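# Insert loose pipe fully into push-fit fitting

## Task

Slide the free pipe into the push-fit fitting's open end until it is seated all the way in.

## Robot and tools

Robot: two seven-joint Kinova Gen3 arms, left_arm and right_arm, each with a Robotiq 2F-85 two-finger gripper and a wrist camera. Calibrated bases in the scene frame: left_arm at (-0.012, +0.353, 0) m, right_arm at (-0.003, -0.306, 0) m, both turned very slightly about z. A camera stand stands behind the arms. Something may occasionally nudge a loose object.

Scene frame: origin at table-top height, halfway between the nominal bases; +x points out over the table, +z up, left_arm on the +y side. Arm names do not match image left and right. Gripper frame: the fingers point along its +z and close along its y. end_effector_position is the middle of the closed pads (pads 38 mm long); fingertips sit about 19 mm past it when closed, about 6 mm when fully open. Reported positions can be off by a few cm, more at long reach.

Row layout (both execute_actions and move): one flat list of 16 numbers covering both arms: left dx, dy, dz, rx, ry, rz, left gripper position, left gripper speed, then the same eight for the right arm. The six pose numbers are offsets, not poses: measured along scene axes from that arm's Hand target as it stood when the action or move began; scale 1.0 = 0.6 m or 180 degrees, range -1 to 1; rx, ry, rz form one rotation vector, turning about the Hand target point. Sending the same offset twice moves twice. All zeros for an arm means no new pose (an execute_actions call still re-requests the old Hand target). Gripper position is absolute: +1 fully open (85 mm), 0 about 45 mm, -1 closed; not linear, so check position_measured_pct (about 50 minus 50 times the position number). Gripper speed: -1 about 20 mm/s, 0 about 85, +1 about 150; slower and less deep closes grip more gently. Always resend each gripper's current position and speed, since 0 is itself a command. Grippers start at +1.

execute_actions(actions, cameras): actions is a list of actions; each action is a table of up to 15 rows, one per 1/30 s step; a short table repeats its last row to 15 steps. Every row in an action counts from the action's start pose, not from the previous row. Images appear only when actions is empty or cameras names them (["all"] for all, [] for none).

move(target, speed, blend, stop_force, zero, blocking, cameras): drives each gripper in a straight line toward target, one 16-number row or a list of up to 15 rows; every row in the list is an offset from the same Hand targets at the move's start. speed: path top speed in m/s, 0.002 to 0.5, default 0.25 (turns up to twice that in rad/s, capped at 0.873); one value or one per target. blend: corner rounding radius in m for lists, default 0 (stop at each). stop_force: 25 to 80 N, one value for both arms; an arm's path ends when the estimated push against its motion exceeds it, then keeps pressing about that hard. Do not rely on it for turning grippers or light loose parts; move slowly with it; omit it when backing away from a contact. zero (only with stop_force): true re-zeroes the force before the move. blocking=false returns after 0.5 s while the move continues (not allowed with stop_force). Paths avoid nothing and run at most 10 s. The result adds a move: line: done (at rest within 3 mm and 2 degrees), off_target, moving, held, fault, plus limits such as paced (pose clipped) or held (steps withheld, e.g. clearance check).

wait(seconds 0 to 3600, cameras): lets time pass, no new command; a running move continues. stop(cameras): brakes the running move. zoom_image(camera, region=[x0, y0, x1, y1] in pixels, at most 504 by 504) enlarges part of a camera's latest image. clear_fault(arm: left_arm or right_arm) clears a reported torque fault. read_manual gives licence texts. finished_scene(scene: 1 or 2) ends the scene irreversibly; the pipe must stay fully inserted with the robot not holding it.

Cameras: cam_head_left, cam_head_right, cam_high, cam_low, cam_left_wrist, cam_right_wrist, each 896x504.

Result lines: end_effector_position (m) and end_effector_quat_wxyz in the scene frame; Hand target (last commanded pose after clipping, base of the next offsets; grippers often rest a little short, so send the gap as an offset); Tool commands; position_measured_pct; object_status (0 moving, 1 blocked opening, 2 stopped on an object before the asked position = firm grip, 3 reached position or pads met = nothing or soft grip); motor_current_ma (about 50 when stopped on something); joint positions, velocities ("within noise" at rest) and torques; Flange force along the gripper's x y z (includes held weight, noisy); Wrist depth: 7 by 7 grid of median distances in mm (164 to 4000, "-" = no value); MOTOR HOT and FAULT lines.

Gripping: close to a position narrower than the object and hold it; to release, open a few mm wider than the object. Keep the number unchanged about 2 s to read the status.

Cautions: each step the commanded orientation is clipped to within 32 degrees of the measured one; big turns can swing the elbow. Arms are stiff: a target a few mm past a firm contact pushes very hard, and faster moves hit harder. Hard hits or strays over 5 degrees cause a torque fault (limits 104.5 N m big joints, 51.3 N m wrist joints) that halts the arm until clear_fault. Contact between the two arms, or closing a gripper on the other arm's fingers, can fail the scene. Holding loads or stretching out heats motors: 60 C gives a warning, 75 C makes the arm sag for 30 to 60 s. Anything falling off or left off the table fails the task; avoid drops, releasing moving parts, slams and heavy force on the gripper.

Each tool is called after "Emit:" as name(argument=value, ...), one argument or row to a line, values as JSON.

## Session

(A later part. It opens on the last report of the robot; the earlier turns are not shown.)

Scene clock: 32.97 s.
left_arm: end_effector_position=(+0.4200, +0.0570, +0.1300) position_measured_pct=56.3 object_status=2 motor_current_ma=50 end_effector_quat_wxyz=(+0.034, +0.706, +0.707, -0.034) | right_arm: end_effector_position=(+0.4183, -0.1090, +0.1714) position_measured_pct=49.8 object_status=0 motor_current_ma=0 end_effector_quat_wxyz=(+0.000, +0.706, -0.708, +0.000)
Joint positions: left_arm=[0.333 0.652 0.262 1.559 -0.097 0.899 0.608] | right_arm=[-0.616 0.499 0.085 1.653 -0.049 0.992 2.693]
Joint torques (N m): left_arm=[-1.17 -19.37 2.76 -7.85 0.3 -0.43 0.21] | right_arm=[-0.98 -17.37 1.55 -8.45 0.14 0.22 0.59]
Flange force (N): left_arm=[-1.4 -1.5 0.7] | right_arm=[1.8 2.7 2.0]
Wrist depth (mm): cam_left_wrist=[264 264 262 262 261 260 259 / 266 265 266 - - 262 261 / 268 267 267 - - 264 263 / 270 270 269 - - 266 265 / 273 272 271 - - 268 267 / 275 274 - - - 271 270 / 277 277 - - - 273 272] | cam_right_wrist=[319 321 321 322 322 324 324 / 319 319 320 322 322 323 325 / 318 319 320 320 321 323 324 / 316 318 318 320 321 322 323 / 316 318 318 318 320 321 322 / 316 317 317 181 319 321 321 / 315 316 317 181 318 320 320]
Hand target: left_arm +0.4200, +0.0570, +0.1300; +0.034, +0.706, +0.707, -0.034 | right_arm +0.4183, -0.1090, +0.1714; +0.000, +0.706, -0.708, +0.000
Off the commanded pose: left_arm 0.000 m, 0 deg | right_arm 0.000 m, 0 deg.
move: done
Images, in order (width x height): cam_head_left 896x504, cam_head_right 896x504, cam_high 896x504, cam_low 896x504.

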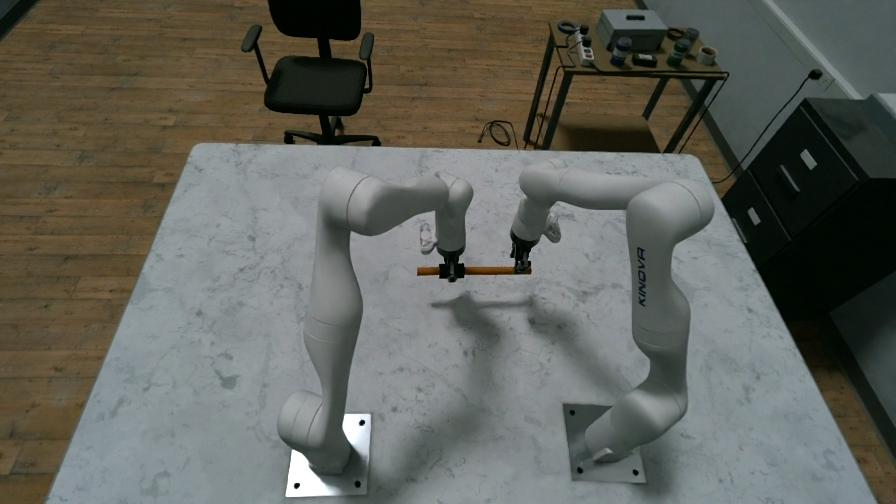

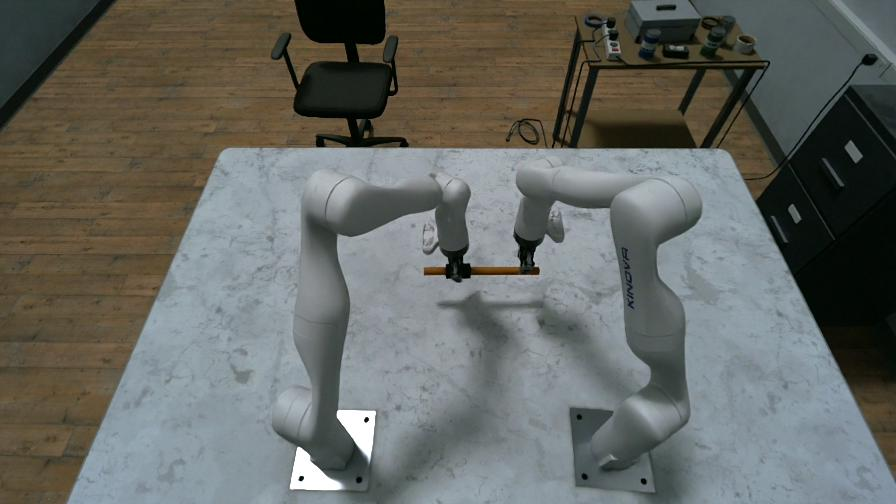

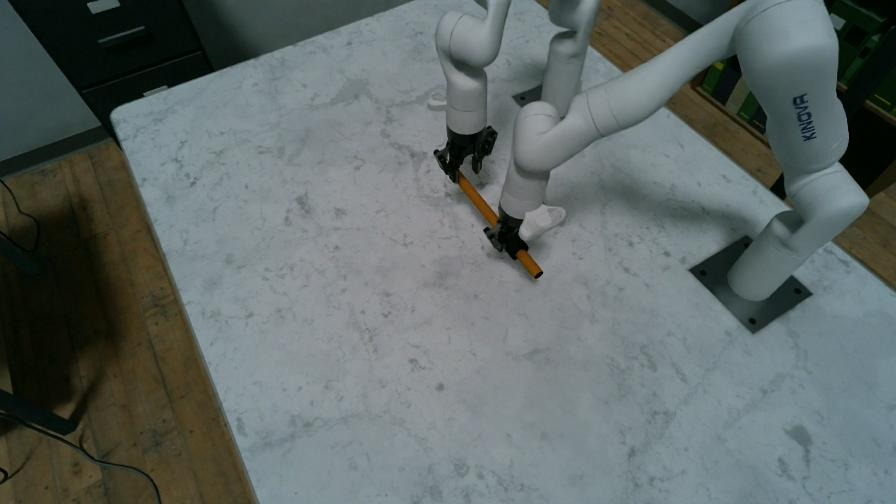

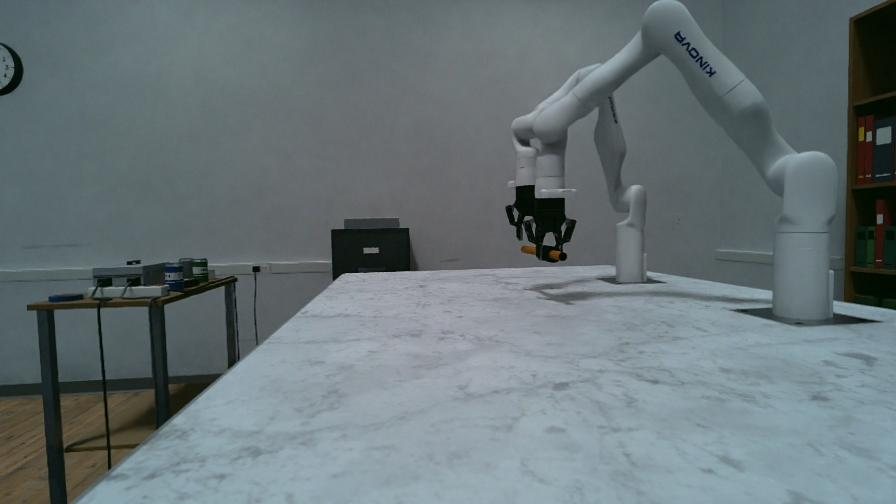

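Emit:
move(
  target=[
    [0,0,0,0.0056,0,0,-1,-1,0,-0.0267,0,0,0,0,0,-1],
    [0,0,0,0.0056,0,0,-1,-1,0,-0.0267,-0.0723,0,0,0,0,-1],
    [0,0,0,0.0056,0,0,-1,-1,0,-0.0267,-0.0723,0,0,0,-1,-1],
  ],
  speed=0.1,
)

Emit:
wait(
  seconds=1,
  cameras=["cam_head_left","cam_low"],
)

Emit:
zoom_image(
  camera="cam_head_left",
  region=[410, 250, 550, 290],
)

Emit:
zoom_image(
  camera="cam_low",
  region=[505, 230, 575, 275],
)

Scene clock: 36.27 s.
left_arm: end_effector_position=(+0.4201, +0.0570, +0.1300) position_measured_pct=56.3 object_status=2 motor_current_ma=50 end_effector_quat_wxyz=(+0.028, +0.706, +0.707, -0.028) | right_arm: end_effector_position=(+0.4183, -0.1250, +0.1281) position_measured_pct=76.6 object_status=0 motor_current_ma=1000 end_effector_quat_wxyz=(+0.000, +0.707, -0.708, +0.000)
Joint positions: left_arm=[0.349 0.656 0.252 1.547 -0.109 0.915 0.623] | right_arm=[-0.582 0.549 0.081 1.734 -0.056 0.861 2.73]
Joint torques (N m): left_arm=[-0.82 -19.55 3.05 -7.45 0.41 -0.13 0.12] | right_arm=[-0.71 -17.55 1.91 -8.08 0.18 -0.08 0.44]
Flange force (N): left_arm=[-1.6 -0.3 1.1] | right_arm=[2.0 3.4 1.4]
Wrist depth (mm): cam_left_wrist=[266 265 264 263 263 262 261 / 268 267 266 - - 263 263 / 269 269 268 - - 265 264 / 271 271 270 - - 267 266 / 274 272 272 - - 269 268 / 275 274 - - - 271 270 / 277 276 - - - 273 271] | cam_right_wrist=[276 277 277 278 279 280 281 / 275 276 277 278 278 279 280 / 275 275 276 276 277 280 279 / 274 275 276 277 277 278 280 / 273 274 275 276 276 277 279 / 273 273 274 275 276 277 278 / 272 273 - - 276 276 277]
Hand target: left_arm +0.4200, +0.0570, +0.1300; +0.028, +0.706, +0.707, -0.028 | right_arm +0.4183, -0.1250, +0.1281; +0.000, +0.706, -0.708, +0.000
Off the commanded pose: left_arm 0.000 m, 0 deg | right_arm 0.000 m, 0 deg.
move: done

Scene clock: 37.27 s.
left_arm: end_effector_position=(+0.4201, +0.0570, +0.1300) position_measured_pct=56.3 object_status=2 motor_current_ma=50 end_effector_quat_wxyz=(+0.028, +0.706, +0.707, -0.028) | right_arm: end_effector_position=(+0.4183, -0.1250, +0.1281) position_measured_pct=76.6 object_status=2 motor_current_ma=50 end_effector_quat_wxyz=(+0.000, +0.707, -0.708, +0.000)
Joint positions: left_arm=[0.349 0.656 0.252 1.547 -0.109 0.915 0.623] | right_arm=[-0.582 0.549 0.081 1.734 -0.056 0.861 2.73]
Joint torques (N m): left_arm=[-0.75 -19.58 3.1 -7.47 0.46 -0.21 0.15] | right_arm=[-0.69 -17.54 1.84 -8.1 0.14 -0.05 0.47]
Flange force (N): left_arm=[-1.5 -0.1 1.0] | right_arm=[2.0 3.6 1.5]
Wrist depth (mm): cam_left_wrist=[266 265 264 264 262 262 261 / 268 267 267 - - 264 263 / 269 269 268 - - 265 265 / 272 270 270 - - 267 266 / 273 272 271 - - 269 268 / 275 274 - - - 270 270 / 277 276 - - - 273 272] | cam_right_wrist=[276 276 278 278 279 280 281 / 275 276 277 277 278 279 279 / 275 275 277 277 278 279 279 / 273 275 275 276 277 278 278 / 274 274 274 276 276 278 278 / 272 273 274 275 276 277 277 / 272 273 - - 276 276 277]
Hand target: left_arm +0.4200, +0.0570, +0.1300; +0.028, +0.706, +0.707, -0.028 | right_arm +0.4183, -0.1250, +0.1281; +0.000, +0.706, -0.708, +0.000
Tool commands: left_gripper/position=-1.0 left_gripper/speed=-1.0 right_gripper/position=-1.0 right_gripper/speed=-1.0
Off the commanded pose: left_arm 0.000 m, 0 deg | right_arm 0.000 m, 0 deg.
wait: 1.00 s; at rest by 0.17 s

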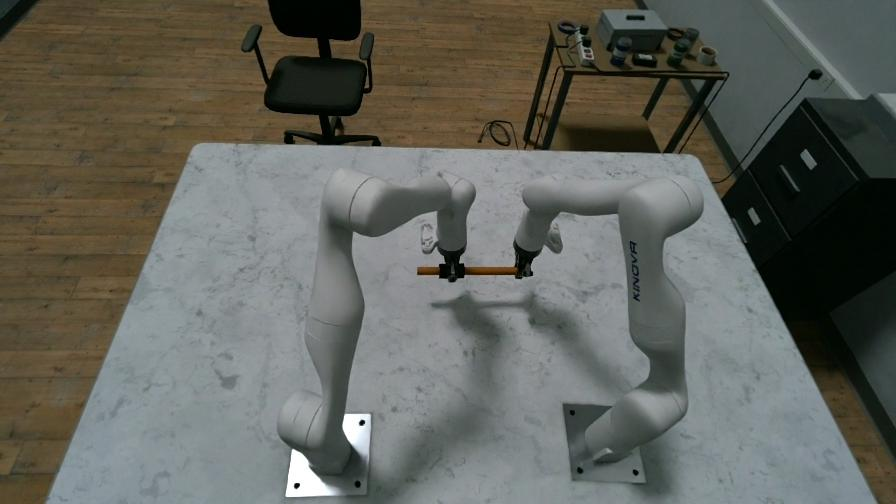

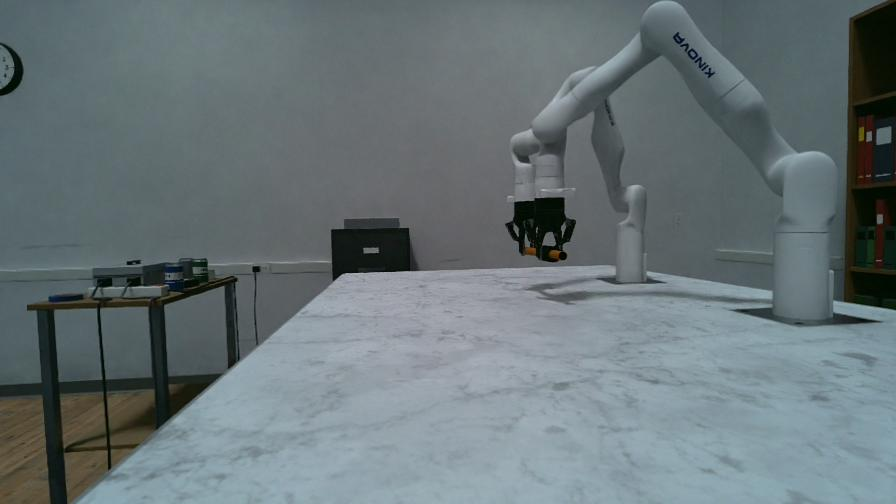

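Scaled by 3.600 from the camera's image (finer frame: 1280x720).

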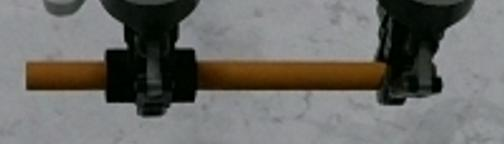

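Scaled by 7.200 from the camera's image (finer frame: 1280x720).

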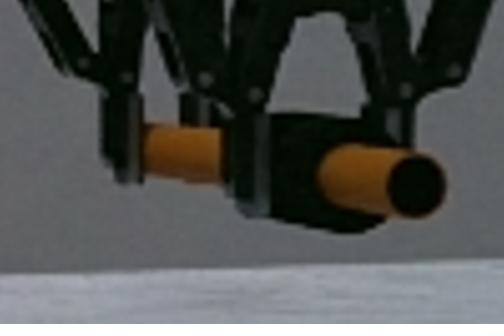

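Emit:
move(
  target=[0,0,0,0,0,0,-1,-1,0,0.05,0,0,0,0,-1,-1],
  speed=0.025,
  stop_force=65,
  cameras=["cam_head_left","cam_low","cam_head_right"],
)

Emit:
zoom_image(
  camera="cam_head_left",
  region=[410, 250, 550, 290],
)

Emit:
zoom_image(
  camera="cam_low",
  region=[505, 230, 575, 275],
)

Scene clock: 39.03 s.
left_arm: end_effector_position=(+0.4200, +0.0571, +0.1299) position_measured_pct=56.3 object_status=2 motor_current_ma=50 end_effector_quat_wxyz=(+0.027, +0.706, +0.707, -0.028) | right_arm: end_effector_position=(+0.4184, -0.1136, +0.1279) position_measured_pct=76.6 object_status=2 motor_current_ma=50 end_effector_quat_wxyz=(+0.001, +0.706, -0.708, +0.000)
Joint positions: left_arm=[0.349 0.656 0.252 1.548 -0.109 0.915 0.623] | right_arm=[-0.604 0.558 0.081 1.717 -0.055 0.87 2.706]
Joint torques (N m): left_arm=[32.24 -23.3 34.94 -25.18 15.79 -13.42 0.28] | right_arm=[-31.56 -24.13 -30.3 -26.17 -15.56 -9.97 0.28]
Flange force (N): left_arm=[77.0 -3.0 -4.2] | right_arm=[75.6 2.8 1.6]
Wrist depth (mm): cam_left_wrist=[265 266 265 263 262 262 260 / 268 267 266 - - 263 262 / 269 268 267 - - 264 264 / 271 270 269 - - 266 265 / 272 271 271 - - 268 267 / 274 273 - - - 269 268 / 276 275 - - - 271 270] | cam_right_wrist=[276 276 277 279 279 280 281 / 275 276 276 277 278 279 280 / 275 275 276 277 278 278 280 / 273 274 275 276 277 278 279 / 273 273 274 274 276 277 277 / 272 272 274 274 275 276 277 / 271 272 - - 274 275 276]
Hand target: left_arm +0.4200, +0.0570, +0.1300; +0.028, +0.706, +0.707, -0.028 | right_arm +0.4184, -0.1135, +0.1280; +0.001, +0.706, -0.708, +0.000 (not the last commanded pose)
Off the commanded pose: left_arm 0.000 m, 0 deg | right_arm 0.019 m, 0 deg.
move: contact (right_arm)
Images, in order (width x height): cam_head_left 896x504, cam_head_right 896x504, cam_low 896x504.

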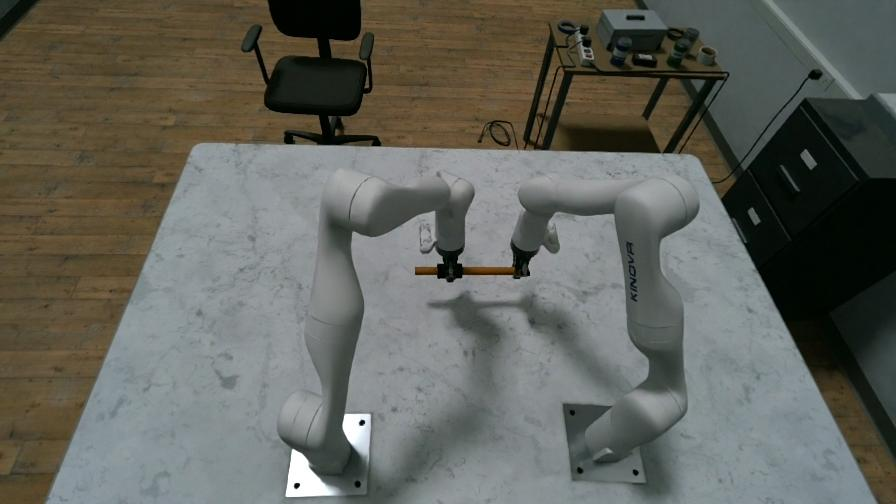

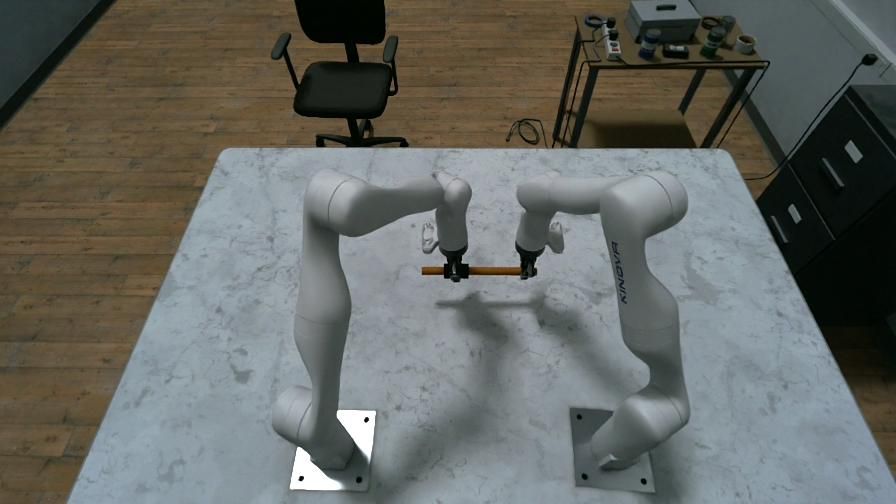

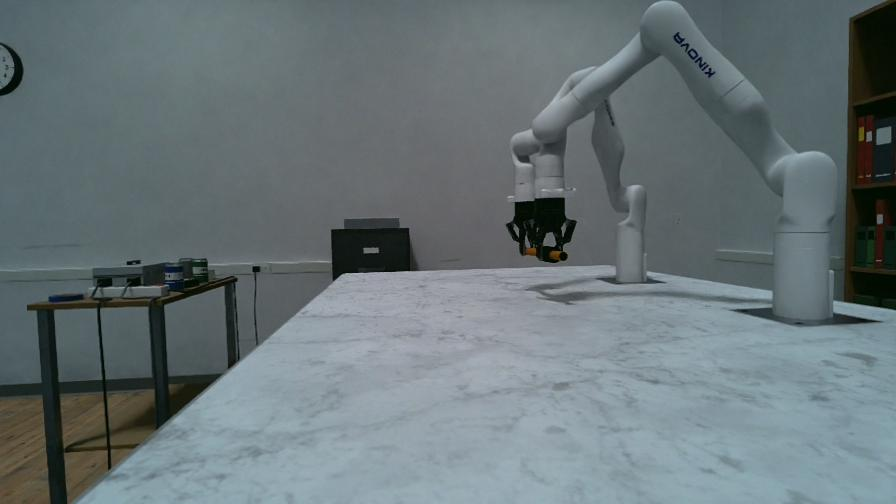

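Scaled by 3.600 from the camera's image (finer frame: 1280x720).

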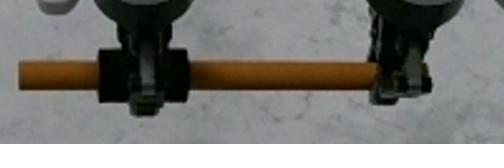

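Scaled by 7.200 from the camera's image (finer frame: 1280x720).

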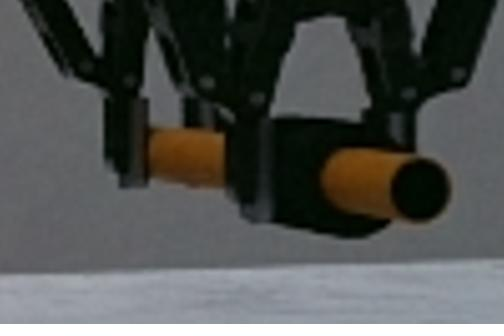

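Emit:
move(
  target=[
    [0,0,0,0,0,0,-1,-1,0,-0.0185,0,0,0,0,-1,-1],
    [0,0,-0.158,0,0,0,-1,-1,0,-0.0185,-0.158,0,0,0,-1,-1],
  ],
  speed=[0.05,0.15],
)

Emit:
move(
  target=[0,0,-0.02,0,0,0,-1,-1,0,0,-0.02,0,0,0,-1,-1],
  speed=0.01,
  stop_force=25,
  cameras=["cam_low","cam_head_left"],
)

Emit:
zoom_image(
  camera="cam_low",
  region=[500, 240, 590, 310],
)

Emit:
zoom_image(
  camera="cam_head_left",
  region=[410, 260, 550, 310],
)

Scene clock: 41.07 s.
left_arm: end_effector_position=(+0.4201, +0.0570, +0.0352) position_measured_pct=56.3 object_status=2 motor_current_ma=50 end_effector_quat_wxyz=(+0.028, +0.706, +0.707, -0.028) | right_arm: end_effector_position=(+0.4184, -0.1247, +0.0332) position_measured_pct=76.6 object_status=2 motor_current_ma=50 end_effector_quat_wxyz=(+0.001, +0.706, -0.708, +0.000)
Joint positions: left_arm=[0.37 0.806 0.218 1.624 -0.141 0.689 0.637] | right_arm=[-0.57 0.72 0.063 1.81 -0.071 0.614 2.741]
Joint torques (N m): left_arm=[0.27 -20.42 4.34 -4.81 0.47 0.44 -0.16] | right_arm=[0.06 -18.9 2.82 -7.58 0.17 -0.77 0.27]
Flange force (N): left_arm=[-1.9 2.5 2.1] | right_arm=[2.4 6.3 0.0]
Wrist depth (mm): cam_left_wrist=[172 172 171 - 170 170 169 / 173 173 172 - 171 171 170 / 174 174 173 - 172 172 171 / 176 175 175 - 174 173 172 / 177 176 176 - 175 174 174 / 178 178 177 - 175 175 175 / 179 179 178 - - 177 176] | cam_right_wrist=[180 181 181 182 183 183 184 / 180 180 181 182 182 183 183 / 180 180 181 181 182 182 183 / 179 180 180 181 181 182 182 / 179 179 180 180 181 182 182 / 178 179 179 180 180 181 182 / 178 179 179 - 180 181 181]
Hand target: left_arm +0.4200, +0.0570, +0.0352; +0.028, +0.706, +0.707, -0.028 | right_arm +0.4184, -0.1246, +0.0331; +0.001, +0.706, -0.708, +0.000
Off the commanded pose: left_arm 0.000 m, 0 deg | right_arm 0.000 m, 0 deg.
move: done

Scene clock: 43.17 s.
left_arm: end_effector_position=(+0.4202, +0.0569, +0.0242) position_measured_pct=56.3 object_status=2 motor_current_ma=50 end_effector_quat_wxyz=(+0.028, +0.706, +0.707, -0.028) | right_arm: end_effector_position=(+0.4184, -0.1247, +0.0212) position_measured_pct=76.6 object_status=2 motor_current_ma=50 end_effector_quat_wxyz=(+0.001, +0.706, -0.708, +0.000)
Joint positions: left_arm=[0.373 0.825 0.214 1.628 -0.145 0.664 0.638] | right_arm=[-0.568 0.745 0.06 1.815 -0.072 0.585 2.742]
Joint torques (N m): left_arm=[0.65 -3.29 2.23 -0.98 0.33 -1.91 0.1] | right_arm=[-2.21 -15.67 0.2 -6.38 -0.46 -0.86 0.39]
Flange force (N): left_arm=[0.2 -2.6 -36.6] | right_arm=[6.9 4.7 -8.0]
Wrist depth (mm): cam_left_wrist=[- - - - - - - / - - - - - - - / 165 - - - - - - / 165 165 165 - - - - / 167 166 165 - 165 165 - / 168 167 167 - 166 165 165 / 169 168 168 - - 166 166] | cam_right_wrist=[169 169 170 170 171 171 171 / 168 169 169 170 170 171 171 / 168 168 169 169 170 170 171 / 168 168 168 169 169 170 171 / 167 168 168 169 169 169 170 / 167 167 168 168 169 169 170 / 166 167 167 - 168 169 169]
Hand target: left_arm +0.4202, +0.0569, +0.0242; +0.028, +0.706, +0.707, -0.028 (not the last commanded pose) | right_arm +0.4184, -0.1247, +0.0212; +0.001, +0.706, -0.708, +0.000
Off the commanded pose: left_arm 0.001 m, 0 deg | right_arm 0.000 m, 0 deg.
move: contact (left_arm)
Images, in order (width x height): cam_head_left 896x504, cam_low 896x504.

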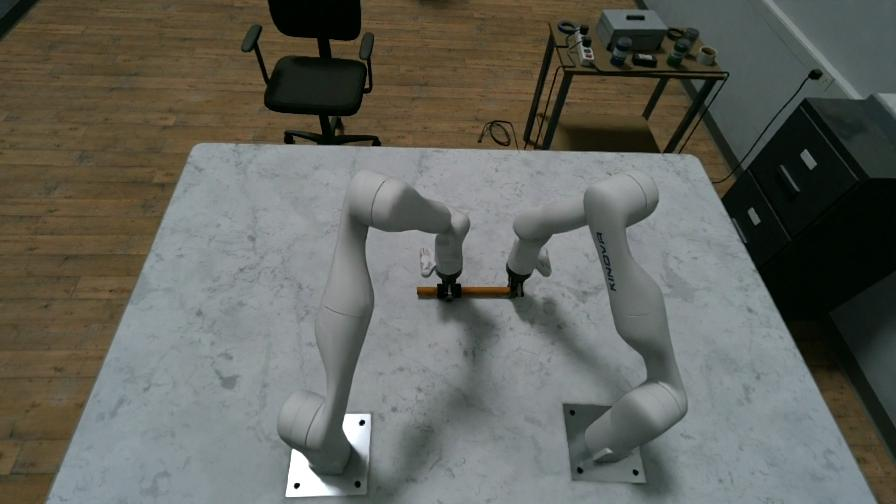

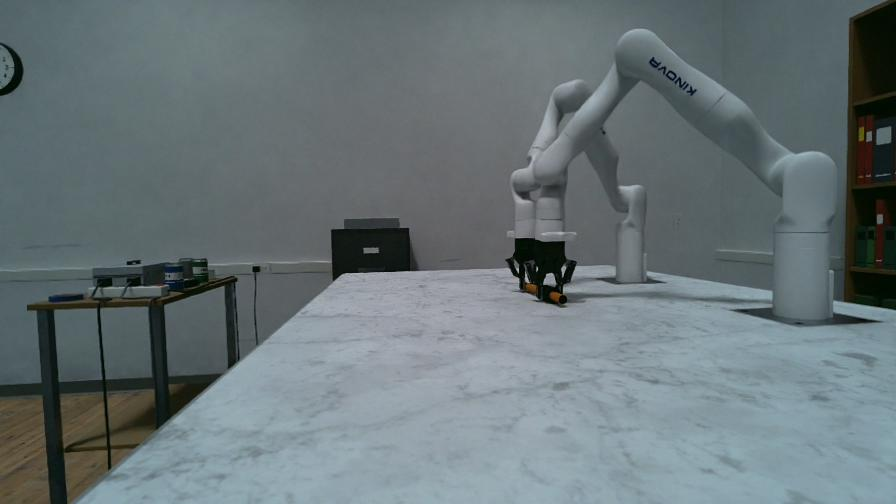

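Scaled by 5.600 from the camera's image (finer frame: 1280x720).

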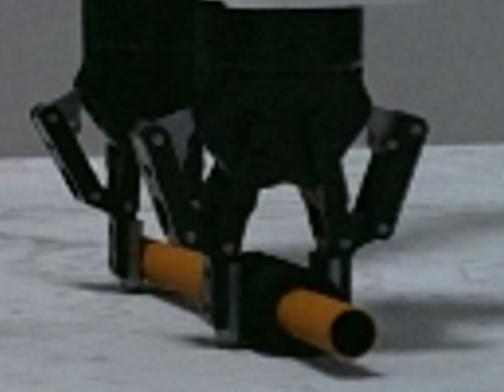

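Scaled by 3.600 from the camera's image (finer frame: 1280x720).

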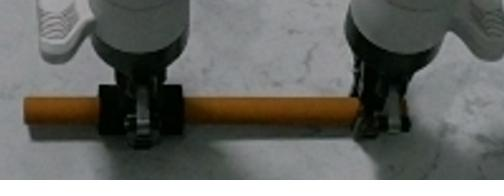

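Emit:
move(
  target=[
    [0,0,0.002,0,0,0,-1,-1,0,0,0,0,0,0,0,-1],
    [0,0,0.002,0,0,0,0.5,-1,0,0,0,0,0,0,0,-1],
    [0,0,0.2,0,0,0,0.5,-1,0,0,0.2,0,0,0,0,-1],
  ],
  speed=0.12,
  cameras=["cam_head_left","cam_head_right","cam_low","cam_high"],
)

Emit:
zoom_image(
  camera="cam_head_left",
  region=[410, 260, 550, 310],
)

Emit:
zoom_image(
  camera="cam_high",
  region=[430, 160, 570, 300],
)

Scene clock: 47.77 s.
left_arm: end_effector_position=(+0.4202, +0.0569, +0.1442) position_measured_pct=25.1 object_status=3 motor_current_ma=0 end_effector_quat_wxyz=(+0.028, +0.706, +0.707, -0.028) | right_arm: end_effector_position=(+0.4184, -0.1246, +0.1411) position_measured_pct=49.8 object_status=3 motor_current_ma=0 end_effector_quat_wxyz=(+0.001, +0.706, -0.708, +0.000)
Joint positions: left_arm=[0.347 0.637 0.257 1.53 -0.106 0.95 0.621] | right_arm=[-0.586 0.53 0.085 1.717 -0.054 0.898 2.726]
Joint torques (N m): left_arm=[-1.11 -17.94 2.48 -7.21 0.13 -0.29 0.12] | right_arm=[-1 -17.33 1.58 -7.85 0.13 0.32 0.59]
Flange force (N): left_arm=[-1.7 -1.4 -2.0] | right_arm=[1.9 2.6 1.9]
Wrist depth (mm): cam_left_wrist=[280 279 279 277 276 276 275 / 282 281 280 247 279 278 277 / 284 283 282 248 281 279 278 / 286 285 283 251 282 282 281 / 287 286 286 247 284 283 282 / 290 288 288 248 286 285 284 / 291 290 290 251 287 287 286] | cam_right_wrist=[288 289 290 290 293 292 294 / 288 289 290 291 291 293 293 / 287 288 290 290 291 292 293 / 287 287 289 289 290 291 292 / 287 287 288 288 290 290 292 / 286 287 287 268 289 289 291 / 285 286 286 267 288 289 290]
Hand target: left_arm +0.4202, +0.0569, +0.1442; +0.028, +0.706, +0.707, -0.028 | right_arm +0.4184, -0.1246, +0.1411; +0.001, +0.706, -0.708, +0.000
Off the commanded pose: left_arm 0.000 m, 0 deg | right_arm 0.000 m, 0 deg.
move: done
Images, in order (width x height): cam_head_left 896x504, cam_head_right 896x504, cam_high 896x504, cam_low 896x504.

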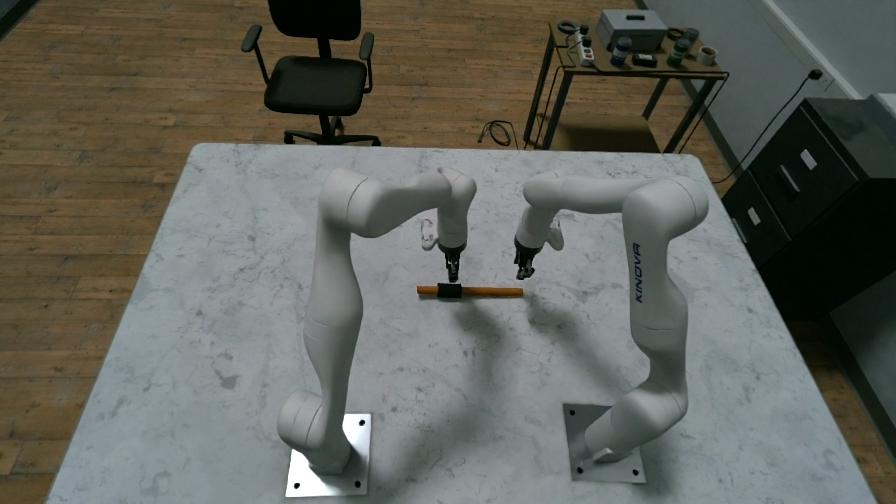

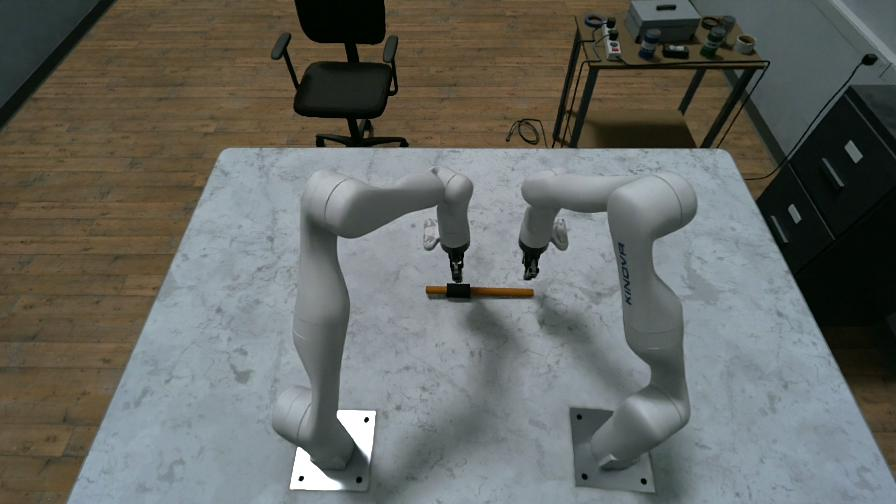

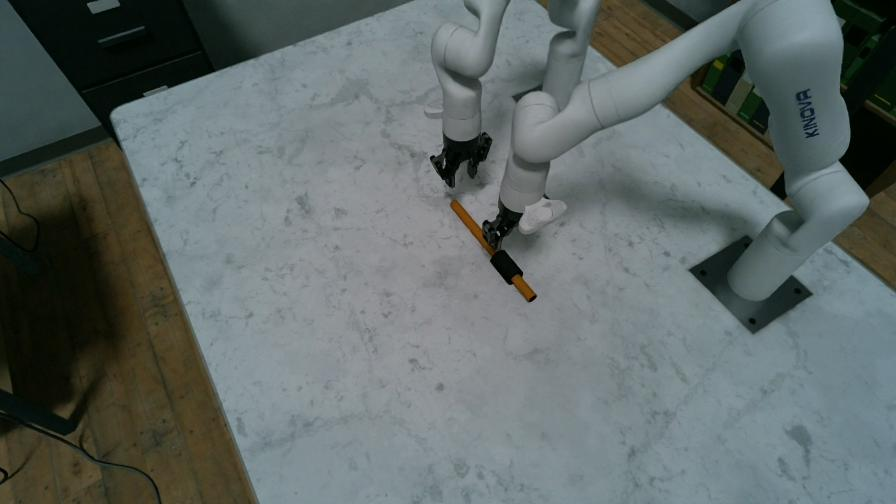

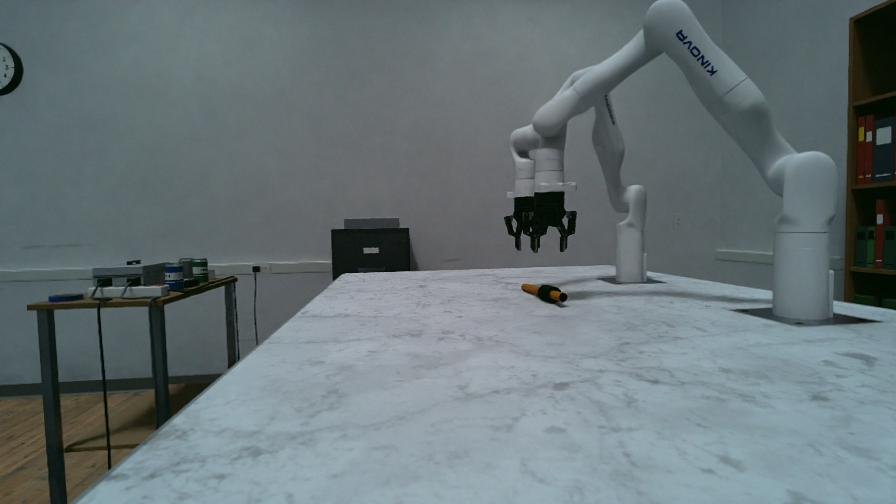

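Scaled by 3.600 from the camera's image (finer frame: 1280x720).

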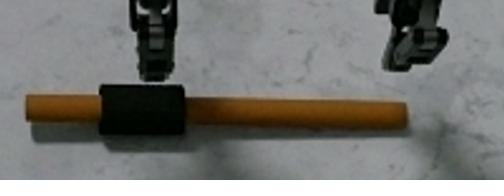

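Scaled by 3.600 from the camera's image (finer frame: 1280x720).

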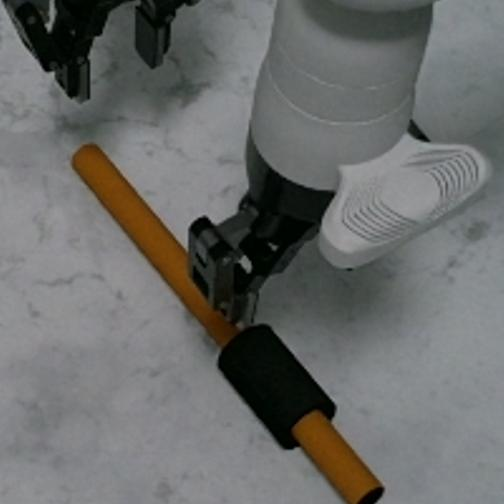

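Emit:
finished_scene(
  scene=2,
)

The scene is finished: the task was done.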